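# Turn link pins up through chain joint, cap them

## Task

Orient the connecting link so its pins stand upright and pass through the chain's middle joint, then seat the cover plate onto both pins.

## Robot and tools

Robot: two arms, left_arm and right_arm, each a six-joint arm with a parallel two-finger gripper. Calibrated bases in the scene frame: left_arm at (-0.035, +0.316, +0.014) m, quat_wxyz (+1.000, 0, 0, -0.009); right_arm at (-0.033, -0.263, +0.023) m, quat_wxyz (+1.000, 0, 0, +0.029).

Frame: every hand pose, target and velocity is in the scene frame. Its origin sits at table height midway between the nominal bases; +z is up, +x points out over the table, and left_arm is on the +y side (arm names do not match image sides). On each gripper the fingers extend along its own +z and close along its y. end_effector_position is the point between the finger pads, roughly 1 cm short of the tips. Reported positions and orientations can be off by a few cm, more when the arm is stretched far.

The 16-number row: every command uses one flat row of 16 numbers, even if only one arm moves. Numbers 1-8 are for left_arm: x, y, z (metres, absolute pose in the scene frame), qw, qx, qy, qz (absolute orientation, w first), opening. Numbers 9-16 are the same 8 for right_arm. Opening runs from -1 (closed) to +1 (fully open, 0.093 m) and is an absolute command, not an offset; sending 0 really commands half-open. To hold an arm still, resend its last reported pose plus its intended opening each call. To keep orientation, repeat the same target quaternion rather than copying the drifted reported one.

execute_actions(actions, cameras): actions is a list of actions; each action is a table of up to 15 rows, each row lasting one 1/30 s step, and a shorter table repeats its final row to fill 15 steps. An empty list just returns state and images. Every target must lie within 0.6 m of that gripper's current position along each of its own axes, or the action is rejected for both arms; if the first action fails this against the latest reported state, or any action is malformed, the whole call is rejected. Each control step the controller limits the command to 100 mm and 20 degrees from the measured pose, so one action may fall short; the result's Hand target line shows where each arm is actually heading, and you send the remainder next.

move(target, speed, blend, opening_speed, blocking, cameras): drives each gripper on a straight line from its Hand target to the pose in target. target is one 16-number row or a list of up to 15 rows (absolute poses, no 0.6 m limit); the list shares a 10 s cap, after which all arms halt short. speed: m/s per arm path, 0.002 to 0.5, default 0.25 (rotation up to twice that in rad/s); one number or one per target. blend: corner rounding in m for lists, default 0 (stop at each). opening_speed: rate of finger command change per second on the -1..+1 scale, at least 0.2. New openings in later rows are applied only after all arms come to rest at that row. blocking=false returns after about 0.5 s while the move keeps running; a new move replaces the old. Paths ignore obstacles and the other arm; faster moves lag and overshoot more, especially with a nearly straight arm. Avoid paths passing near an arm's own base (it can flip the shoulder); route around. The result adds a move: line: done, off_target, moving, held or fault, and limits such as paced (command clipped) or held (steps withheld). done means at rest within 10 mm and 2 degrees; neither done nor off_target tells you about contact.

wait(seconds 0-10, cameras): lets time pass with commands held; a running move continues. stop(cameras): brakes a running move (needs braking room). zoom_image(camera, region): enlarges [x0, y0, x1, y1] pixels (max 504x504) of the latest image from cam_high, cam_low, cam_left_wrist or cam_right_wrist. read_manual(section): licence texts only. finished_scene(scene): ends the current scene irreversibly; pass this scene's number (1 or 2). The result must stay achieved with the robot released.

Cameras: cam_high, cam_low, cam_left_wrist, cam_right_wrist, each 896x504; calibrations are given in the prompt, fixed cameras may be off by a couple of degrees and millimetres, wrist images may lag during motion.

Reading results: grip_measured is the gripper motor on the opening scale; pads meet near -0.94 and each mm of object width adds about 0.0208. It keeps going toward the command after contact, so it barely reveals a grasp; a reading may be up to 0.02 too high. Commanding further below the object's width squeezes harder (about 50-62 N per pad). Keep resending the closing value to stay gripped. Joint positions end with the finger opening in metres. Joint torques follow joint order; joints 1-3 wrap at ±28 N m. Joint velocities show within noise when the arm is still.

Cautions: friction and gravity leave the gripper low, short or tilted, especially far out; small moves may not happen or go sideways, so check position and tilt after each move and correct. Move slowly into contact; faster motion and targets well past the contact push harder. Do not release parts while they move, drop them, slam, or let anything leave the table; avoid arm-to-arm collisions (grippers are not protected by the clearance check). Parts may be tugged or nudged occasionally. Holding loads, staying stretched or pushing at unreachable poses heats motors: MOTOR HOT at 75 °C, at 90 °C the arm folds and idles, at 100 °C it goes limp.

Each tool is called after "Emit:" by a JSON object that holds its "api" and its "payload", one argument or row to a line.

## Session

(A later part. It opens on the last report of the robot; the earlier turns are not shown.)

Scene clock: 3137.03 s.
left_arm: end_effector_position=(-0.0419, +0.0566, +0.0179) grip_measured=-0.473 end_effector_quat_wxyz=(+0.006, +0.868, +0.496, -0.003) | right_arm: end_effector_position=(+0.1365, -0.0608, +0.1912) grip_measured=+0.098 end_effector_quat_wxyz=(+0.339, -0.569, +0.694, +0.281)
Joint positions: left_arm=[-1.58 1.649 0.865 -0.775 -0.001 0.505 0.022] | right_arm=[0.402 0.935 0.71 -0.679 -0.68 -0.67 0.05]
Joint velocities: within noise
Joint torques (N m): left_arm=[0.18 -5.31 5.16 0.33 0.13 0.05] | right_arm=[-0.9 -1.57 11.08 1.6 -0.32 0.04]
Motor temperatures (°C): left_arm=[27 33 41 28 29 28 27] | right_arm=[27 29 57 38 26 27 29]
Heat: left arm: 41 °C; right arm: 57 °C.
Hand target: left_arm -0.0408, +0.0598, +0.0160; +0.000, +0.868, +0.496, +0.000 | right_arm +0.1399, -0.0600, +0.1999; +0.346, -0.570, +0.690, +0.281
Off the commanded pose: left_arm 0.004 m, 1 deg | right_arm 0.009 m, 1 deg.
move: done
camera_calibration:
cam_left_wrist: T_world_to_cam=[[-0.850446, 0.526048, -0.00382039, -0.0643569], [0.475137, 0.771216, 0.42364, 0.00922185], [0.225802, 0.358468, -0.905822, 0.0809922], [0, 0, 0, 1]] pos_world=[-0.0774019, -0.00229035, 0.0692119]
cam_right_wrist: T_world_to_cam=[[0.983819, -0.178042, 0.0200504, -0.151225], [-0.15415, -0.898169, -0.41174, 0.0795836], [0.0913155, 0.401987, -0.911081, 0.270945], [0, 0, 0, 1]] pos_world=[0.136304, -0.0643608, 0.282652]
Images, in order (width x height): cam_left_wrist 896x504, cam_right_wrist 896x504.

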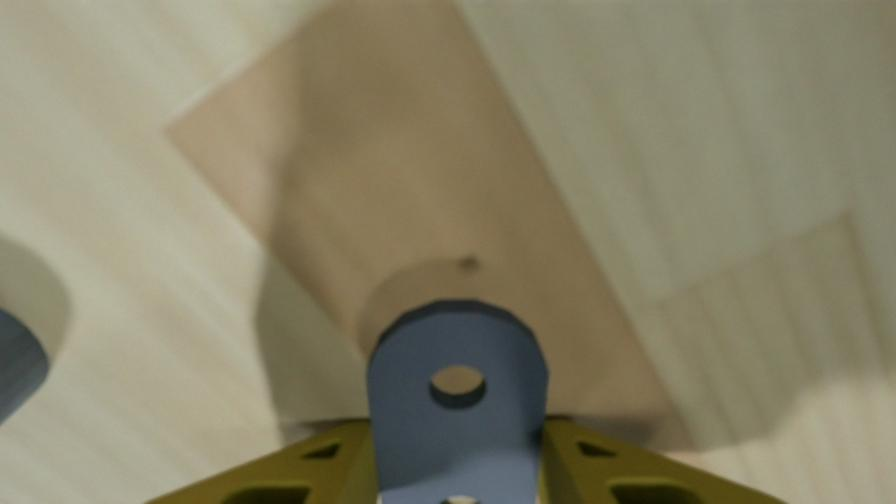

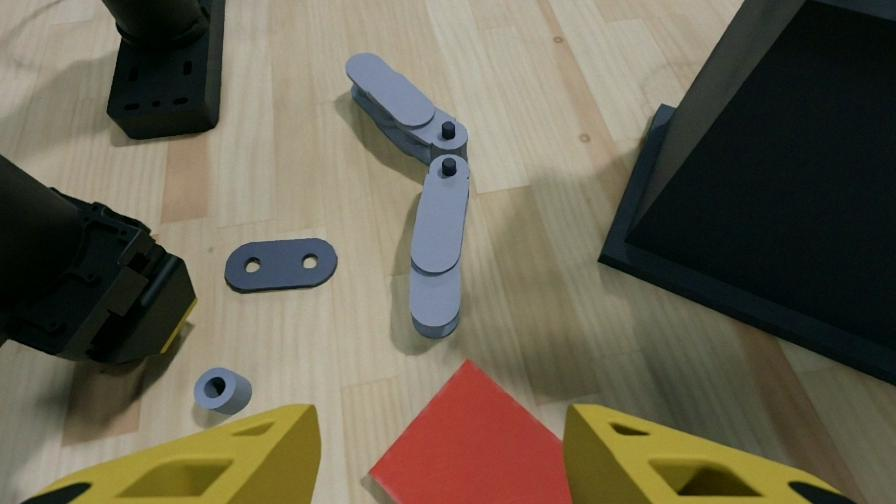

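Emit:
{"api": "move", "payload": {
  "target": [-0.0407,0.0620,0.10,0,0.8682,0.4962,0,-0.6,0.14,-0.06,0.20,0.3468,-0.5710,0.6914,0.2820,0.1],
  "speed": 0.06,
  "cameras": ["cam_left_wrist","cam_right_wrist"]
}}

Scene clock: 3145.70 s.
left_arm: end_effector_position=(-0.0416, +0.0673, +0.0894) grip_measured=-0.473 end_effector_quat_wxyz=(-0.014, +0.868, +0.496, +0.009) | right_arm: end_effector_position=(+0.1365, -0.0608, +0.1912) grip_measured=+0.098 end_effector_quat_wxyz=(+0.339, -0.569, +0.694, +0.281)
Joint positions: left_arm=[-1.58 1.539 1.06 -1.125 -0.001 0.505 0.022] | right_arm=[0.402 0.935 0.71 -0.679 -0.68 -0.67 0.05]
Joint velocities: within noise
Joint torques (N m): left_arm=[0.12 -6.83 8.46 0.15 0.14 0.05] | right_arm=[-0.9 -1.46 11.14 1.59 -0.38 0.04]
Motor temperatures (°C): left_arm=[27 33 41 28 29 28 28] | right_arm=[27 29 57 38 26 27 29]
Heat: left arm: 41 °C; right arm: 57 °C.
Hand target: left_arm -0.0408, +0.0622, +0.0999; +0.000, +0.868, +0.496, +0.000 | right_arm +0.1399, -0.0600, +0.1999; +0.346, -0.570, +0.690, +0.281
Off the commanded pose: left_arm 0.012 m, 2 deg | right_arm 0.009 m, 1 deg.
move: off_target (left_arm)
camera_calibration:
cam_left_wrist: T_world_to_cam=[[-0.850455, 0.525711, 0.0188076, -0.0714976], [0.474598, 0.751366, 0.458483, -0.0313071], [0.226898, 0.398845, -0.888504, 0.13761], [0, 0, 0, 1]] pos_world=[-0.0771707, 0.0062251, 0.137965]
cam_right_wrist: T_world_to_cam=[[0.983819, -0.178042, 0.0200504, -0.151225], [-0.15415, -0.898169, -0.41174, 0.0795836], [0.0913155, 0.401987, -0.911081, 0.270945], [0, 0, 0, 1]] pos_world=[0.136304, -0.0643608, 0.282652]
Images, in order (width x height): cam_left_wrist 896x504, cam_right_wrist 896x504.

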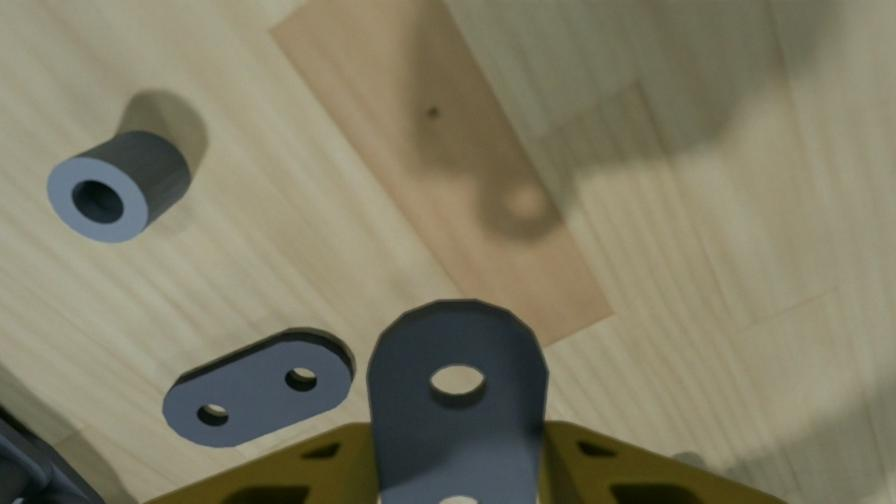

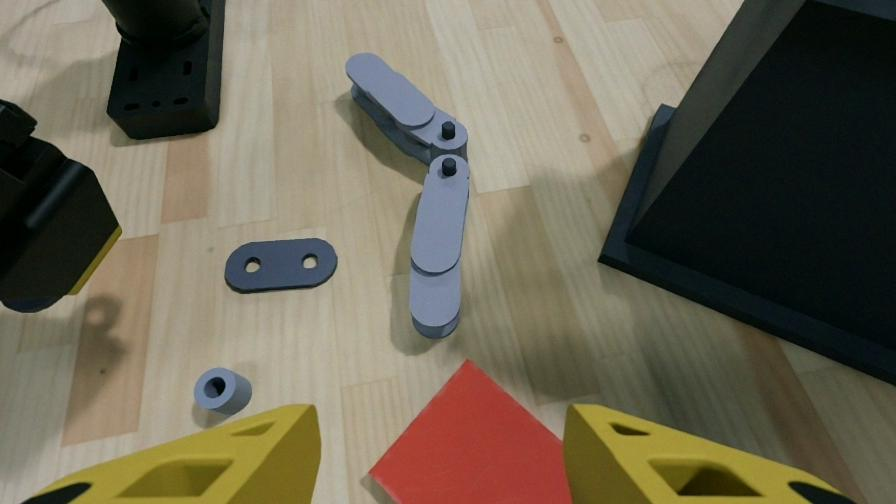

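Emit:
{"api": "move", "payload": {
  "target": [
    [0.03,0.085,0.13,0,0.82,0.5724,0,-0.6,0.14,-0.06,0.20,0.3468,-0.5710,0.6914,0.2820,0.1],
    [0.183,0.169,0.11,0,0.7373,0.6756,0,-0.6,0.14,-0.06,0.20,0.3468,-0.5710,0.6914,0.2820,0.1]
  ],
  "speed": 0.12,
  "blend": [0.03,0]
}}

Scene clock: 3177.23 s.
left_arm: end_effector_position=(+0.1745, +0.1737, +0.1050) grip_measured=-0.473 end_effector_quat_wxyz=(-0.015, +0.735, +0.678, -0.003) | right_arm: end_effector_position=(+0.1365, -0.0608, +0.1912) grip_measured=+0.098 end_effector_quat_wxyz=(+0.339, -0.569, +0.694, +0.281)
Joint positions: left_arm=[-0.579 1.541 1.125 -1.185 -0.001 1.056 0.022] | right_arm=[0.402 0.935 0.71 -0.679 -0.68 -0.67 0.05]
Joint velocities: within noise
Joint torques (N m): left_arm=[0.03 -4.9 8.73 0.33 0.15 0.09] | right_arm=[-0.87 -1.62 11.15 1.63 -0.38 0.05]
Motor temperatures (°C): left_arm=[27 33 45 27 29 28 29] | right_arm=[27 28 57 38 26 27 29]
Heat: left arm: 45 °C; right arm: 57 °C.
Hand target: left_arm +0.1829, +0.1691, +0.1102; +0.000, +0.737, +0.676, +0.000 | right_arm +0.1399, -0.0600, +0.1999; +0.346, -0.570, +0.690, +0.281
Off the commanded pose: left_arm 0.011 m, 2 deg | right_arm 0.009 m, 1 deg.
move: off_target (left_arm)
camera_calibration:
cam_left_wrist: T_world_to_cam=[[-0.994261, 0.102985, 0.0289808, 0.153579], [0.105062, 0.888756, 0.446179, -0.179045], [0.0201928, 0.446663, -0.894474, 0.088324], [0, 0, 0, 1]] pos_world=[0.169724, 0.10386, 0.154439]
cam_right_wrist: T_world_to_cam=[[0.983819, -0.178042, 0.0200504, -0.151225], [-0.15415, -0.898169, -0.41174, 0.0795836], [0.0913155, 0.401987, -0.911081, 0.270945], [0, 0, 0, 1]] pos_world=[0.136304, -0.0643608, 0.282652]

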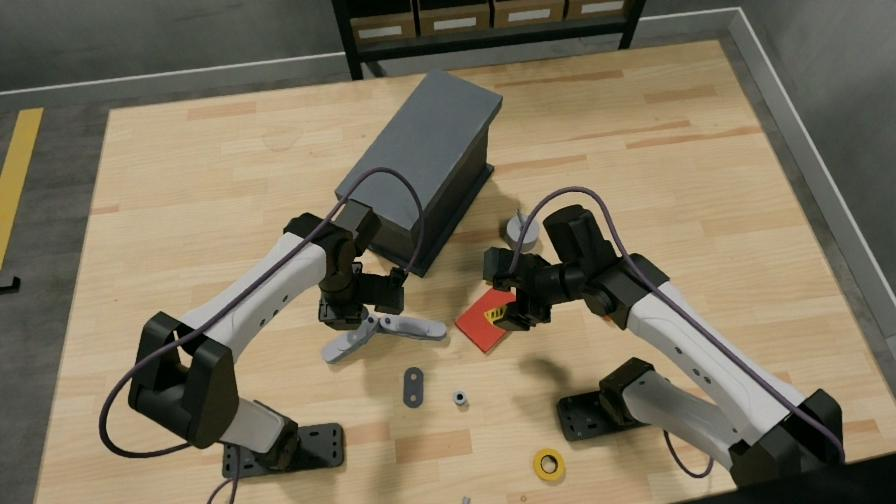

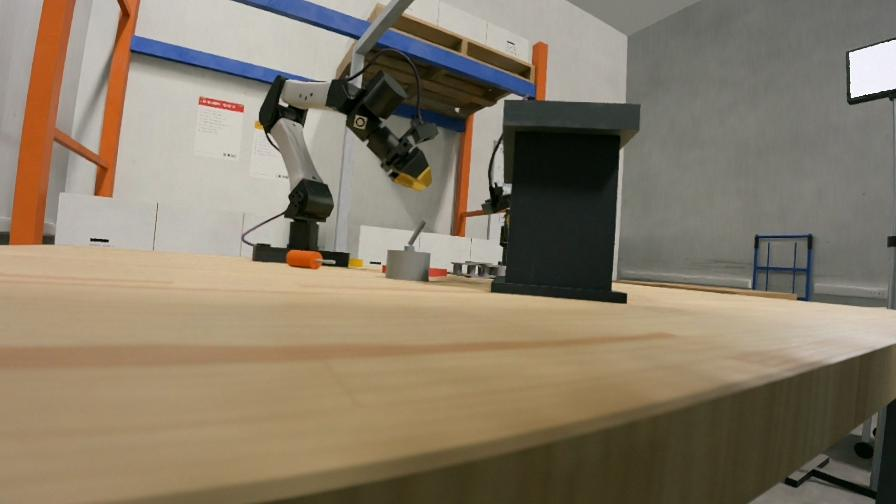

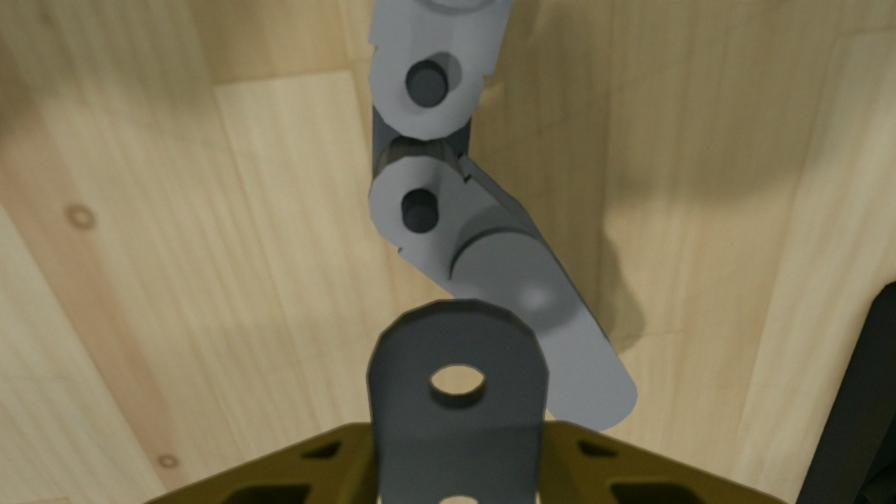

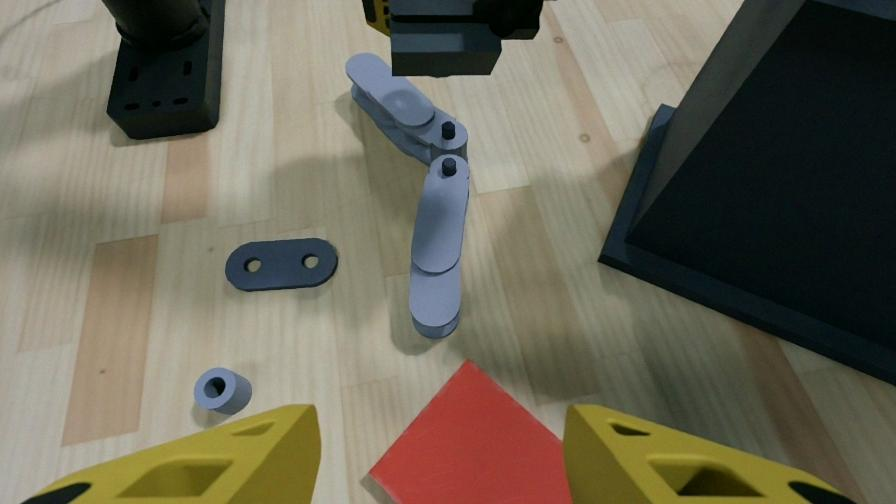

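Emit:
{"api": "zoom_image", "payload": {
  "camera": "cam_left_wrist",
  "region": [340, 40, 500, 260]
}}

Emit:
{"api": "zoom_image", "payload": {
  "camera": "cam_left_wrist",
  "region": [350, 280, 570, 504]
}}

Scaled by 2.291 from the camera's 896x504 image, which has a finer 1280x720 frame.

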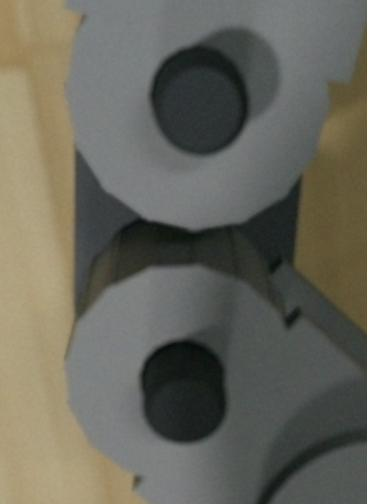

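Scaled by 2.250 from the camera's 896x504 image, which has a finer 1280x720 frame.

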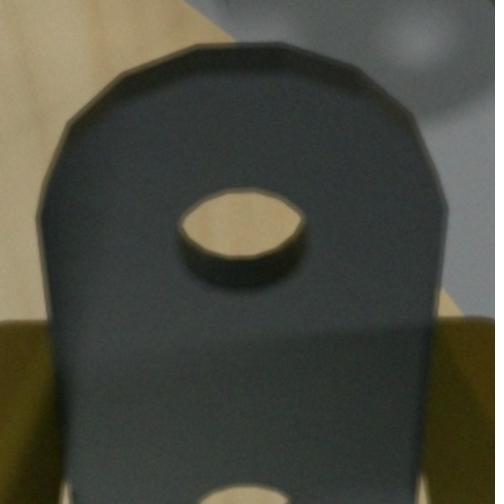

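Emit:
{"api": "move", "payload": {
  "target": [
    [0.183,0.150,0.10,0.0208,0.766,0.6428,0.0015,-0.6,0.14,-0.06,0.20,0.3468,-0.5710,0.6914,0.2820,0.1],
    [0.1849,0.1267,0.085,0.0208,0.766,0.6428,0.0015,-0.6,0.14,-0.06,0.20,0.3468,-0.5710,0.6914,0.2820,0.1]
  ],
  "speed": 0.06,
  "blend": [0.01,0]
}}

Emit:
{"api": "zoom_image", "payload": {
  "camera": "cam_left_wrist",
  "region": [350, 280, 570, 504]
}}

Scene clock: 3246.30 s.
left_arm: end_effector_position=(+0.1819, +0.1322, +0.0833) grip_measured=-0.473 end_effector_quat_wxyz=(+0.012, +0.767, +0.641, +0.002) | right_arm: end_effector_position=(+0.1365, -0.0608, +0.1912) grip_measured=+0.098 end_effector_quat_wxyz=(+0.339, -0.569, +0.694, +0.281)
Joint positions: left_arm=[-0.686 1.628 1.125 -1.045 -0.001 1.046 0.022] | right_arm=[0.402 0.935 0.71 -0.679 -0.68 -0.67 0.05]
Joint velocities: within noise
Joint torques (N m): left_arm=[-0.85 -5.7 7.24 0.46 0.22 -0.06] | right_arm=[-0.92 -1.59 11.25 1.6 -0.32 0.04]
Motor temperatures (°C): left_arm=[27 33 51 26 29 28 29] | right_arm=[27 28 57 38 26 27 29]
Heat: left arm: 51 °C; right arm: 57 °C.
Hand target: left_arm +0.1848, +0.1268, +0.0850; +0.021, +0.766, +0.643, +0.001 | right_arm +0.1399, -0.0600, +0.1999; +0.346, -0.570, +0.690, +0.281
Off the commanded pose: left_arm 0.006 m, 1 deg | right_arm 0.009 m, 1 deg.
move: done
camera_calibration:
cam_left_wrist: T_world_to_cam=[[-0.97986, 0.198876, -0.0179446, 0.154445], [0.172753, 0.889352, 0.423331, -0.143725], [0.100149, 0.411705, -0.905797, 0.0783725], [0, 0, 0, 1]] pos_world=[0.168314, 0.0648405, 0.134604]
cam_right_wrist: T_world_to_cam=[[0.983819, -0.178042, 0.0200504, -0.151225], [-0.15415, -0.898169, -0.41174, 0.0795836], [0.0913155, 0.401987, -0.911081, 0.270945], [0, 0, 0, 1]] pos_world=[0.136304, -0.0643608, 0.282652]

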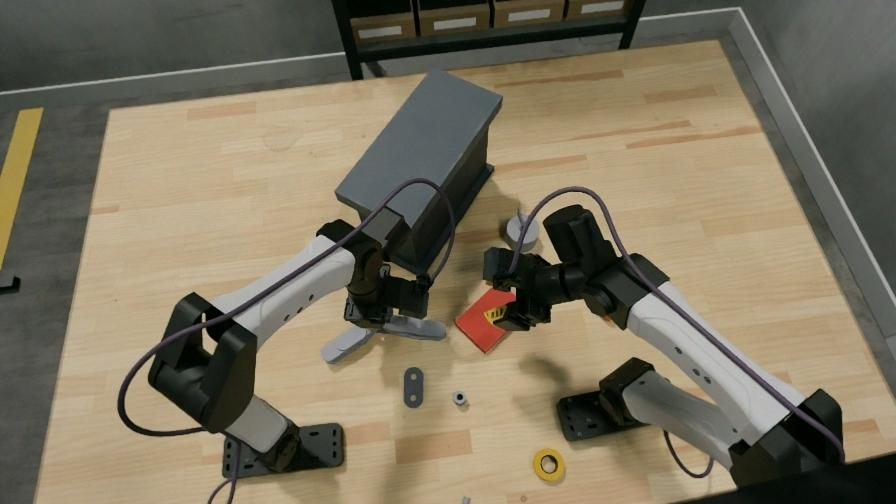

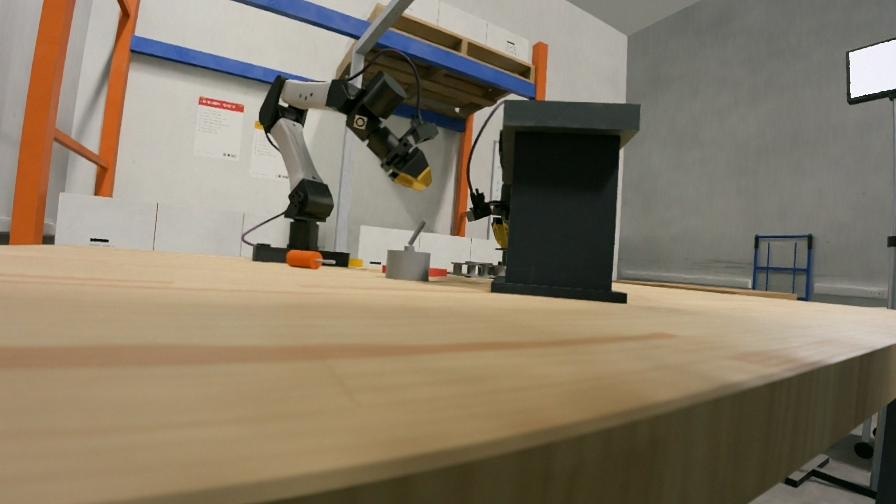

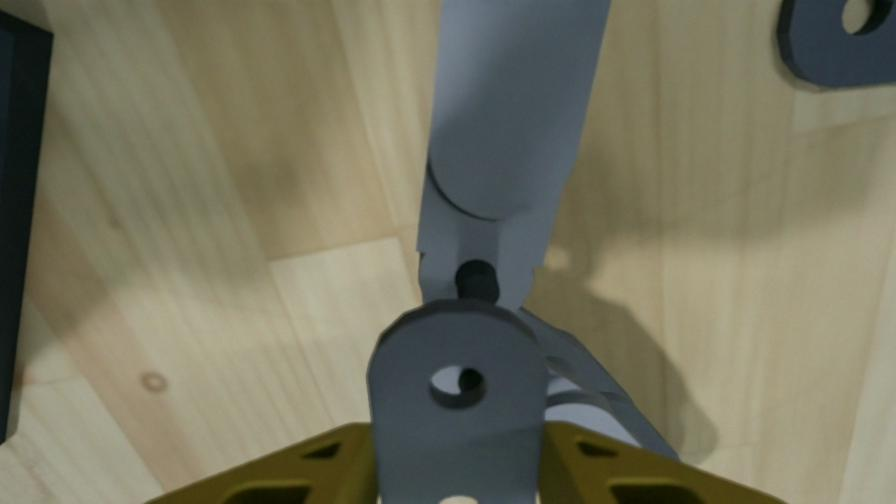

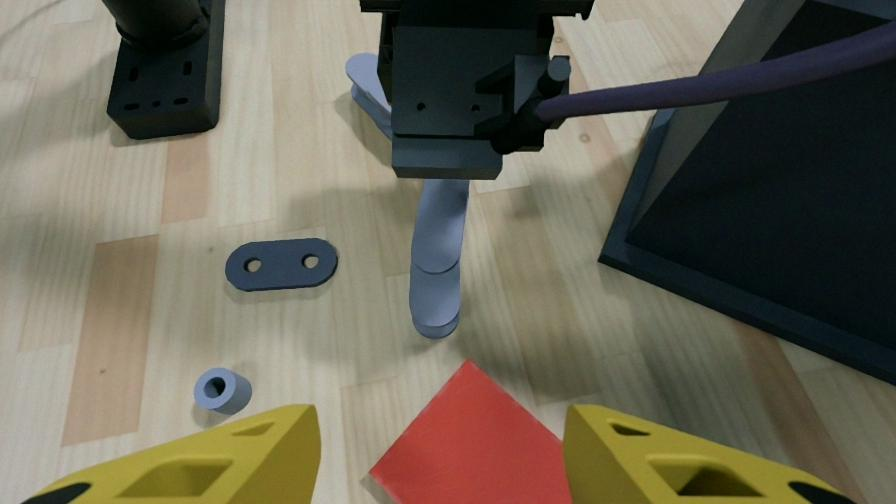

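Scaled by 2.250 from the camera's 896x504 image, which has a finer 1280x720 frame.

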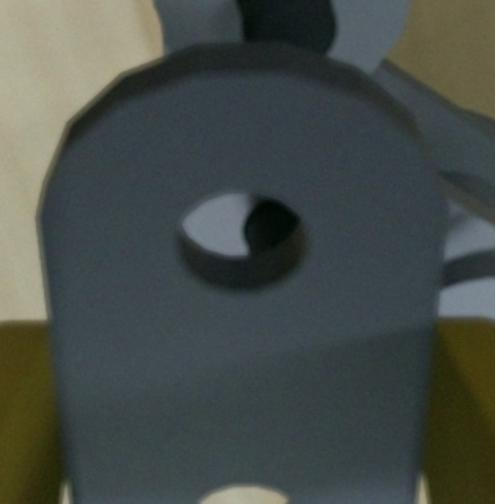

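Emit:
{"api": "zoom_image", "payload": {
  "camera": "cam_left_wrist",
  "region": [400, 220, 560, 420]
}}

Scaled by 2.520 from the camera's 896x504 image, which has a finer 1280x720 frame.

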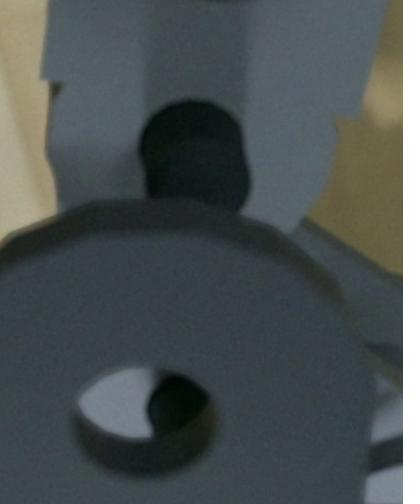

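Emit:
{"api": "move", "payload": {
  "target": [
    [0.180,0.1247,0.105,0.0208,0.766,0.6428,0.0015,-0.6,0.14,-0.06,0.20,0.3468,-0.5710,0.6914,0.2820,0.1],
    [0.1818,0.1242,0.075,0.0208,0.766,0.6428,0.0015,-0.6,0.14,-0.06,0.20,0.3468,-0.5710,0.6914,0.2820,0.1]
  ],
  "speed": 0.06,
  "cameras": ["cam_left_wrist","cam_right_wrist"]
}}

Emit:
{"api": "zoom_image", "payload": {
  "camera": "cam_left_wrist",
  "region": [350, 280, 570, 504]
}}

Scene clock: 3272.47 s.
left_arm: end_effector_position=(+0.1820, +0.1266, +0.0769) grip_measured=-0.473 end_effector_quat_wxyz=(+0.019, +0.767, +0.642, +0.003) | right_arm: end_effector_position=(+0.1365, -0.0608, +0.1912) grip_measured=+0.098 end_effector_quat_wxyz=(+0.339, -0.569, +0.694, +0.281)
Joint positions: left_arm=[-0.7 1.636 1.107 -1.004 -0.001 1.03 0.022] | right_arm=[0.402 0.935 0.71 -0.679 -0.68 -0.67 0.05]
Joint velocities: within noise
Joint torques (N m): left_arm=[-0.76 -5.75 5.91 0.45 0.19 -0.06] | right_arm=[-0.73 -1.63 11.25 1.58 -0.33 0.03]
Motor temperatures (°C): left_arm=[27 34 49 26 29 28 30] | right_arm=[27 28 57 38 26 27 29]
Heat: left arm: 49 °C; right arm: 57 °C.
Hand target: left_arm +0.1817, +0.1242, +0.0750; +0.021, +0.766, +0.643, +0.001 | right_arm +0.1399, -0.0600, +0.1999; +0.346, -0.570, +0.690, +0.281
Off the commanded pose: left_arm 0.003 m, 0 deg | right_arm 0.009 m, 1 deg.
move: done
camera_calibration:
cam_left_wrist: T_world_to_cam=[[-0.979837, 0.197532, -0.0300265, 0.15665], [0.167375, 0.893568, 0.41656, -0.135106], [0.109115, 0.403135, -0.908612, 0.0745171], [0, 0, 0, 1]] pos_world=[0.167974, 0.0597423, 0.128691]
cam_right_wrist: T_world_to_cam=[[0.983819, -0.178042, 0.0200504, -0.151225], [-0.15415, -0.898169, -0.41174, 0.0795836], [0.0913155, 0.401987, -0.911081, 0.270945], [0, 0, 0, 1]] pos_world=[0.136304, -0.0643608, 0.282652]
Images, in order (width x height): cam_left_wrist 896x504, cam_right_wrist 896x504.

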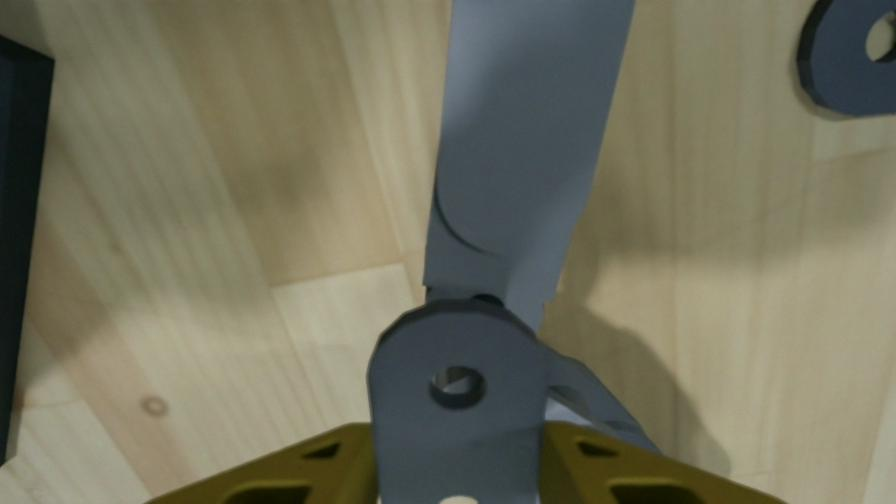

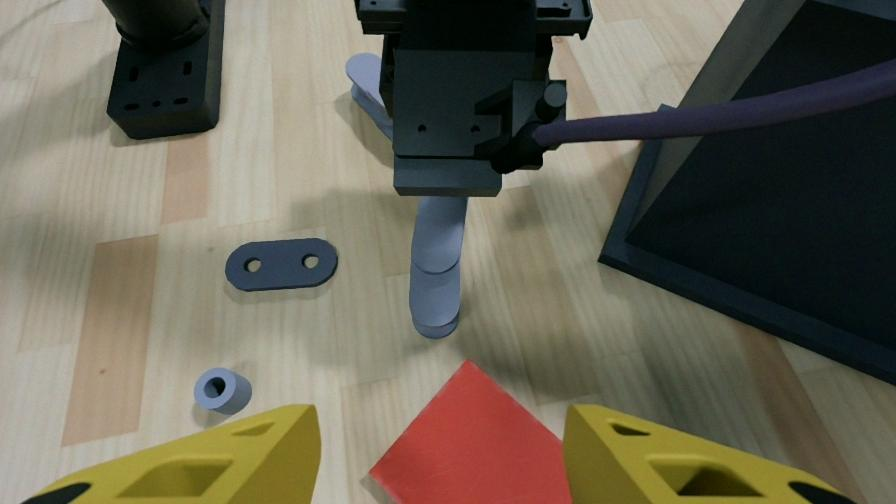

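Scaled by 2.250 from the camera's 896x504 image, which has a finer 1280x720 frame.

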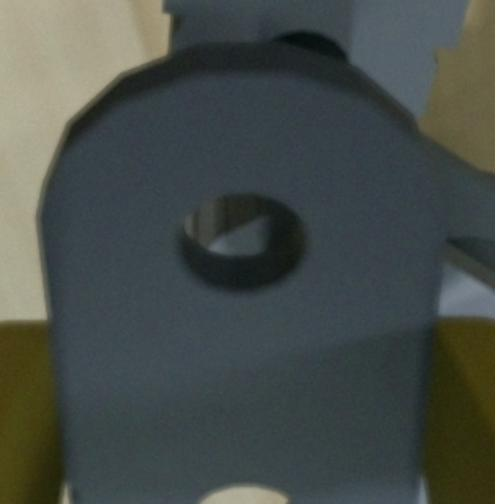

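Emit:
{"api": "move", "payload": {
  "target": [
    [0.176,0.1275,0.105,0.0063,0.766,0.6428,-0.0022,-0.6,0.14,-0.06,0.20,0.3468,-0.5710,0.6914,0.2820,0.1],
    [0.1765,0.1275,0.075,0.0063,0.766,0.6428,-0.0022,-0.6,0.14,-0.06,0.20,0.3468,-0.5710,0.6914,0.2820,0.1]
  ],
  "speed": 0.06,
  "cameras": ["cam_left_wrist","cam_right_wrist"]
}}

Emit:
{"api": "zoom_image", "payload": {
  "camera": "cam_left_wrist",
  "region": [350, 280, 570, 504]
}}

Scene clock: 3284.53 s.
left_arm: end_effector_position=(+0.1776, +0.1305, +0.0772) grip_measured=-0.473 end_effector_quat_wxyz=(+0.005, +0.767, +0.642, +0.001) | right_arm: end_effector_position=(+0.1365, -0.0608, +0.1912) grip_measured=+0.098 end_effector_quat_wxyz=(+0.339, -0.569, +0.694, +0.281)
Joint positions: left_arm=[-0.7 1.639 1.112 -1.035 -0.001 1.029 0.022] | right_arm=[0.402 0.935 0.71 -0.679 -0.68 -0.67 0.05]
Joint velocities: within noise
Joint torques (N m): left_arm=[-0.98 -5.59 5.9 0.45 0.22 -0.07] | right_arm=[-0.95 -1.73 11.33 1.61 -0.35 0.06]
Motor temperatures (°C): left_arm=[27 34 47 26 29 28 30] | right_arm=[27 28 57 38 26 27 29]
Heat: left arm: 47 °C; right arm: 57 °C.
Hand target: left_arm +0.1764, +0.1275, +0.0750; +0.006, +0.766, +0.643, -0.002 | right_arm +0.1399, -0.0600, +0.1999; +0.346, -0.570, +0.690, +0.281
Off the commanded pose: left_arm 0.004 m, 0 deg | right_arm 0.009 m, 1 deg.
move: done
camera_calibration:
cam_left_wrist: T_world_to_cam=[[-0.98044, 0.19674, -0.00551154, 0.14988], [0.175358, 0.885918, 0.429417, -0.139372], [0.0893662, 0.420051, -0.903089, 0.074624], [0, 0, 0, 1]] pos_world=[0.164719, 0.0626385, 0.128067]
cam_right_wrist: T_world_to_cam=[[0.983819, -0.178042, 0.0200504, -0.151225], [-0.15415, -0.898169, -0.41174, 0.0795836], [0.0913155, 0.401987, -0.911081, 0.270945], [0, 0, 0, 1]] pos_world=[0.136304, -0.0643608, 0.282652]
Images, in order (width x height): cam_left_wrist 896x504, cam_right_wrist 896x504.

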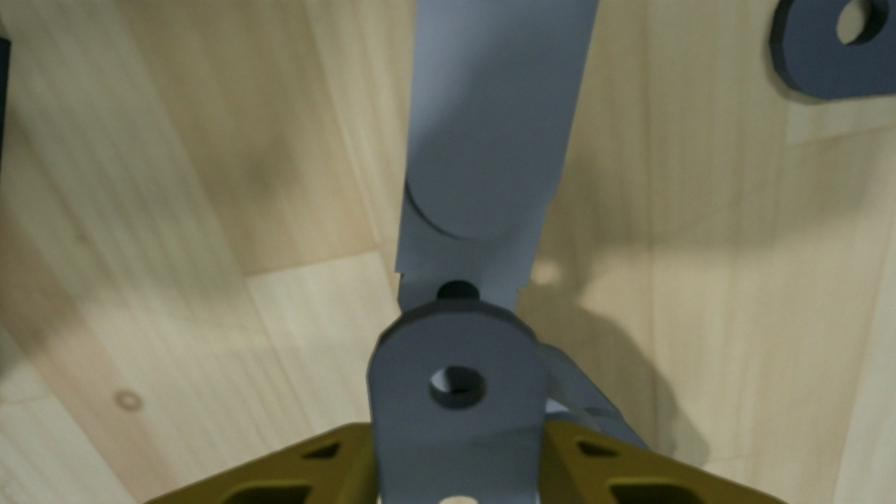

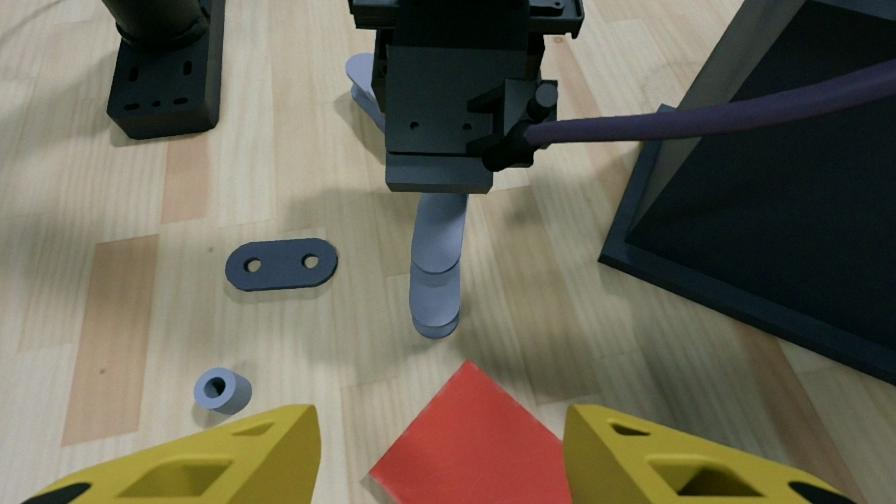

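Scaled by 2.250 from the camera's 896x504 image, which has a finer 1280x720 frame.

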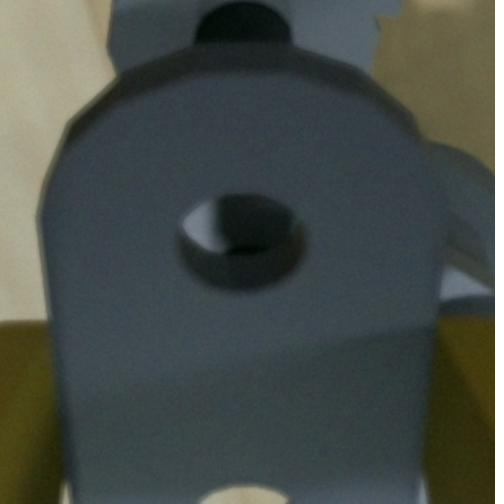

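Emit:
{"api": "move", "payload": {
  "target": [
    [0.1762,0.1267,0.095,0.0063,0.766,0.6428,-0.0022,-0.6,0.14,-0.06,0.20,0.3468,-0.5710,0.6914,0.2820,0.1],
    [0.1765,0.1267,0.064,0.0063,0.766,0.6428,-0.0022,-0.6,0.14,-0.06,0.20,0.3468,-0.5710,0.6914,0.2820,0.1]
  ],
  "speed": 0.05,
  "cameras": ["cam_left_wrist","cam_right_wrist"]
}}

Emit:
{"api": "zoom_image", "payload": {
  "camera": "cam_left_wrist",
  "region": [350, 280, 570, 504]
}}

Scene clock: 3306.27 s.
left_arm: end_effector_position=(+0.1775, +0.1297, +0.0659) grip_measured=-0.473 end_effector_quat_wxyz=(+0.004, +0.767, +0.642, +0.001) | right_arm: end_effector_position=(+0.1365, -0.0608, +0.1912) grip_measured=+0.098 end_effector_quat_wxyz=(+0.339, -0.569, +0.694, +0.281)
Joint positions: left_arm=[-0.703 1.655 1.083 -0.99 -0.001 1.027 0.022] | right_arm=[0.402 0.935 0.71 -0.679 -0.68 -0.67 0.05]
Joint velocities: within noise
Joint torques (N m): left_arm=[-0.92 -5.81 5.82 0.39 0.25 -0.07] | right_arm=[-1.07 -1.7 11.11 1.57 -0.35 0.06]
Motor temperatures (°C): left_arm=[27 34 45 26 29 28 30] | right_arm=[27 28 57 38 26 27 29]
Heat: left arm: 45 °C; right arm: 57 °C.
Hand target: left_arm +0.1765, +0.1267, +0.0641; +0.006, +0.766, +0.643, -0.002 | right_arm +0.1399, -0.0600, +0.1999; +0.346, -0.570, +0.690, +0.281
Off the commanded pose: left_arm 0.004 m, 0 deg | right_arm 0.009 m, 1 deg.
move: done
camera_calibration:
cam_left_wrist: T_world_to_cam=[[-0.980369, 0.197118, -0.00451149, 0.14974], [0.176071, 0.885533, 0.42992, -0.13392], [0.0887398, 0.420686, -0.902856, 0.0647453], [0, 0, 0, 1]] pos_world=[0.164635, 0.0618368, 0.116706]
cam_right_wrist: T_world_to_cam=[[0.983819, -0.178042, 0.0200504, -0.151225], [-0.15415, -0.898169, -0.41174, 0.0795836], [0.0913155, 0.401987, -0.911081, 0.270945], [0, 0, 0, 1]] pos_world=[0.136304, -0.0643608, 0.282652]
Images, in order (width x height): cam_left_wrist 896x504, cam_right_wrist 896x504.

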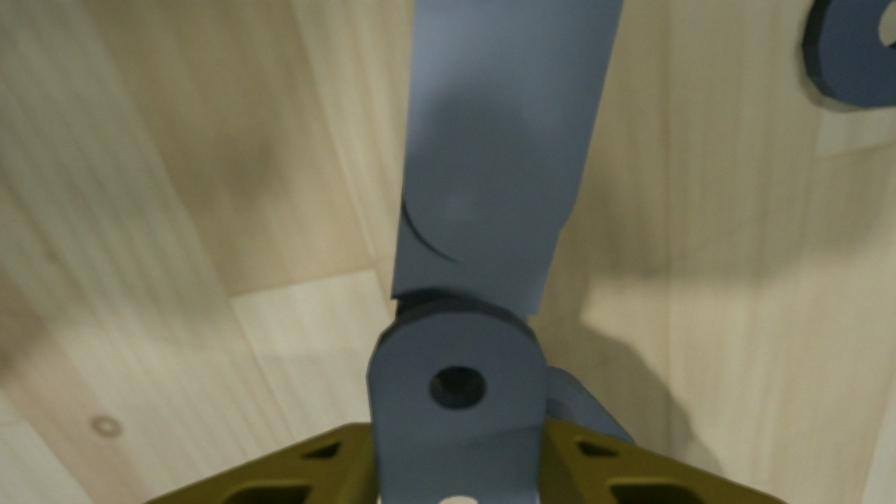

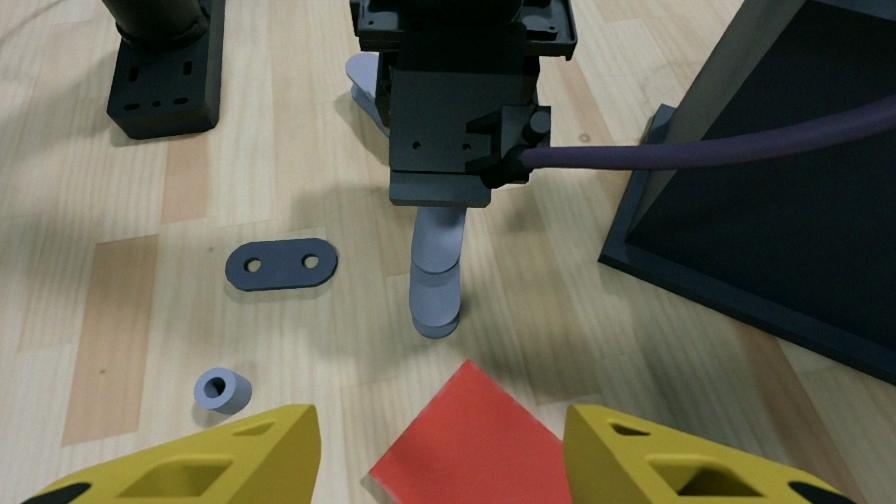

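Scaled by 2.250 from the camera's 896x504 image, which has a finer 1280x720 frame.

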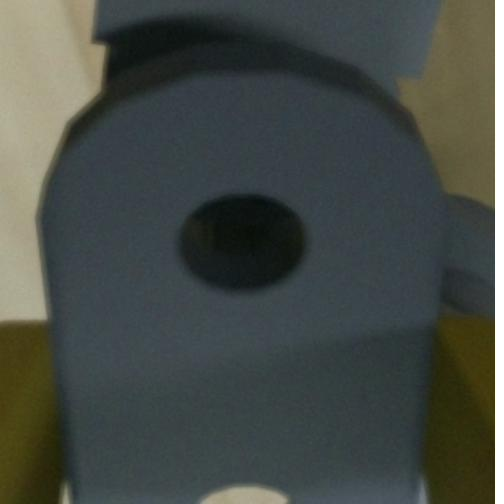

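Emit:
{"api": "zoom_image", "payload": {
  "camera": "cam_left_wrist",
  "region": [425, 360, 495, 415]
}}

Emit:
{"api": "zoom_image", "payload": {
  "camera": "cam_left_wrist",
  "region": [415, 464, 505, 504]
}}

Scaled by 7.200 from the camera's 896x504 image, which has a finer 1280x720 frame.

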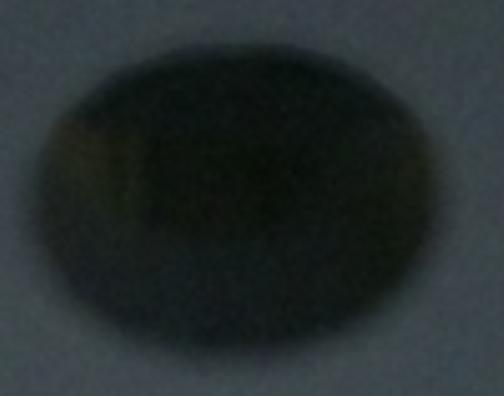

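Scaled by 5.600 from the camera's 896x504 image, which has a finer 1280x720 frame.

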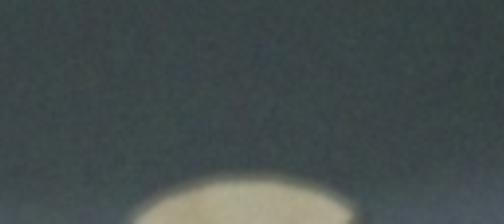

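Emit:
{"api": "move", "payload": {
  "target": [
    [0.1765,0.1267,0.064,0.0063,0.766,0.6428,-0.0022,-0.6,0.10,-0.02,0.16,0.43,-0.48,0.715,0.27,-0.8],
    [0.1765,0.1267,0.064,0.0063,0.766,0.6428,-0.0022,-0.6,0.085,0.0,0.115,0.5111,-0.3719,0.7299,0.2604,-0.8]
  ],
  "speed": 0.08,
  "blend": [0.01,0]
}}

Scene clock: 3380.87 s.
left_arm: end_effector_position=(+0.1778, +0.1294, +0.0659) grip_measured=-0.473 end_effector_quat_wxyz=(+0.005, +0.767, +0.642, +0.001) | right_arm: end_effector_position=(+0.0862, +0.0028, +0.1213) grip_measured=-0.798 end_effector_quat_wxyz=(+0.514, -0.371, +0.726, +0.265)
Joint positions: left_arm=[-0.703 1.655 1.083 -0.989 -0.001 1.027 0.022] | right_arm=[1.319 0.945 0.084 0.494 0.404 0.154 0.007]
Joint velocities: within noise
Joint torques (N m): left_arm=[-0.94 -5.76 5.82 0.42 0.23 -0.07] | right_arm=[0.68 -1.21 6.53 2.51 0.27 0.2]
Motor temperatures (°C): left_arm=[27 35 43 26 29 28 30] | right_arm=[27 28 57 39 26 27 29]
Heat: left arm: 43 °C; right arm: 57 °C.
Hand target: left_arm +0.1765, +0.1267, +0.0641; +0.006, +0.766, +0.643, -0.002 | right_arm +0.0851, -0.0001, +0.1150; +0.511, -0.372, +0.730, +0.260
Off the commanded pose: left_arm 0.004 m, 0 deg | right_arm 0.007 m, 1 deg.
move: done
camera_calibration:
cam_left_wrist: T_world_to_cam=[[-0.980364, 0.197112, -0.00583435, 0.150148], [0.175578, 0.885965, 0.42923, -0.133677], [0.0897755, 0.419777, -0.903176, 0.0647809], [0, 0, 0, 1]] pos_world=[0.164855, 0.061644, 0.116763]
cam_right_wrist: T_world_to_cam=[[0.815464, -0.578305, 0.0241032, -0.0738334], [-0.411464, -0.608484, -0.678561, 0.153913], [0.407082, 0.543425, -0.734148, 0.137156], [0, 0, 0, 1]] pos_world=[0.0677045, -0.0235785, 0.206912]

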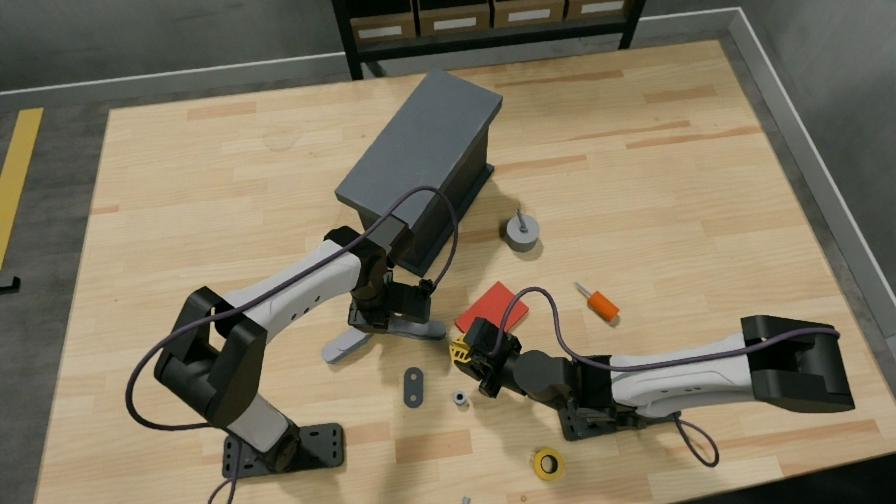

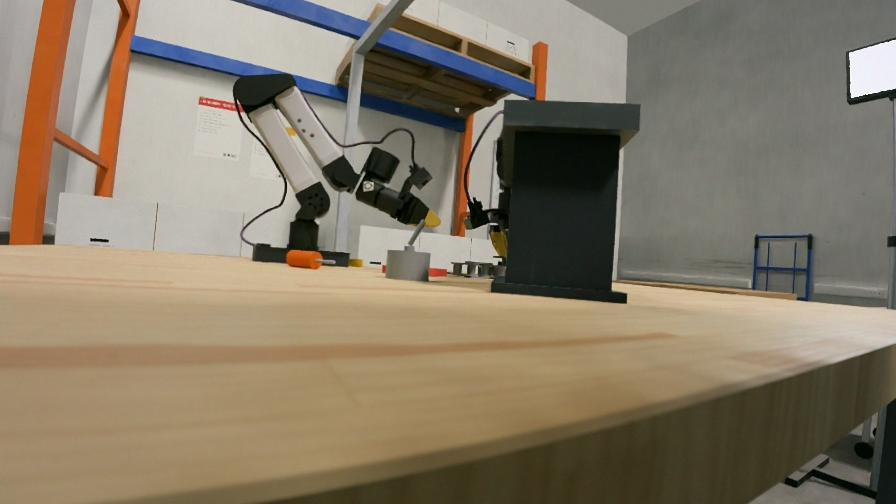

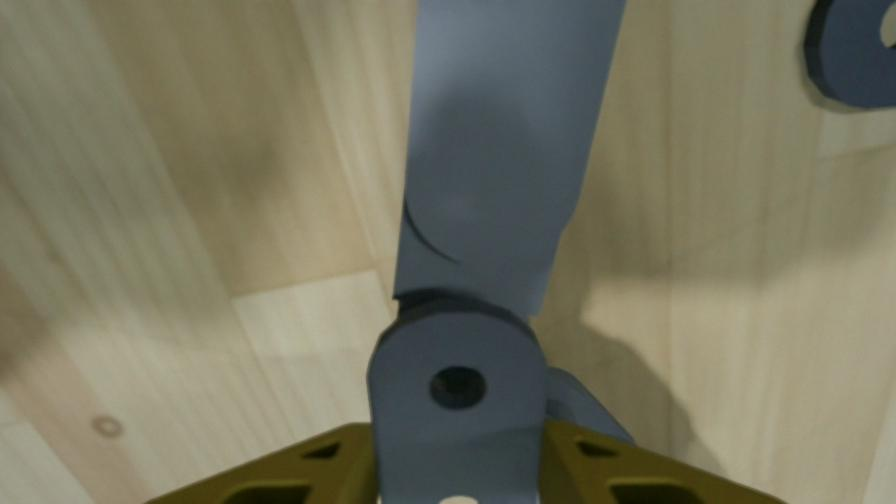

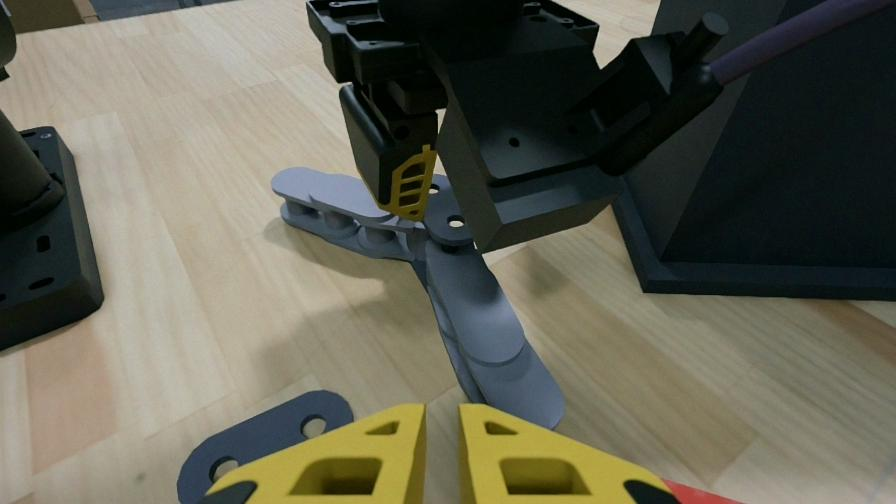

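Great view with both holes visible.

Emit:
{"api": "zoom_image", "payload": {
  "camera": "cam_right_wrist",
  "region": [380, 150, 520, 290]
}}

Scaled by 3.600 from the camera's 896x504 image, which has a finer 1280x720 frame.

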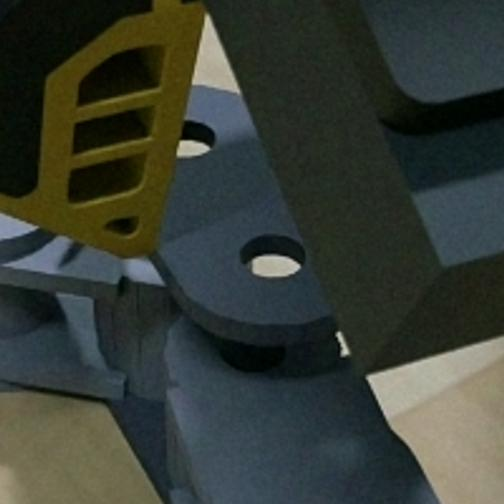

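Emit:
{"api": "zoom_image", "payload": {
  "camera": "cam_right_wrist",
  "region": [420, 205, 490, 265]
}}

Scaled by 7.200 from the camera's 896x504 image, which has a finer 1280x720 frame.

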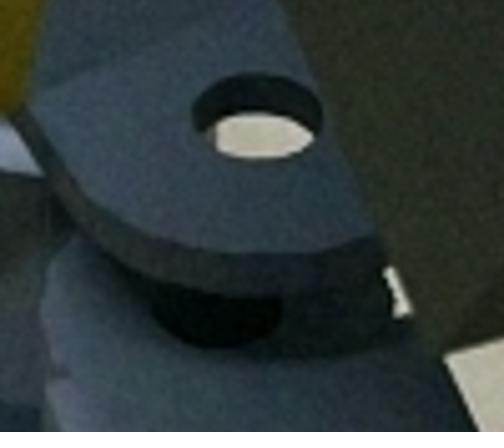

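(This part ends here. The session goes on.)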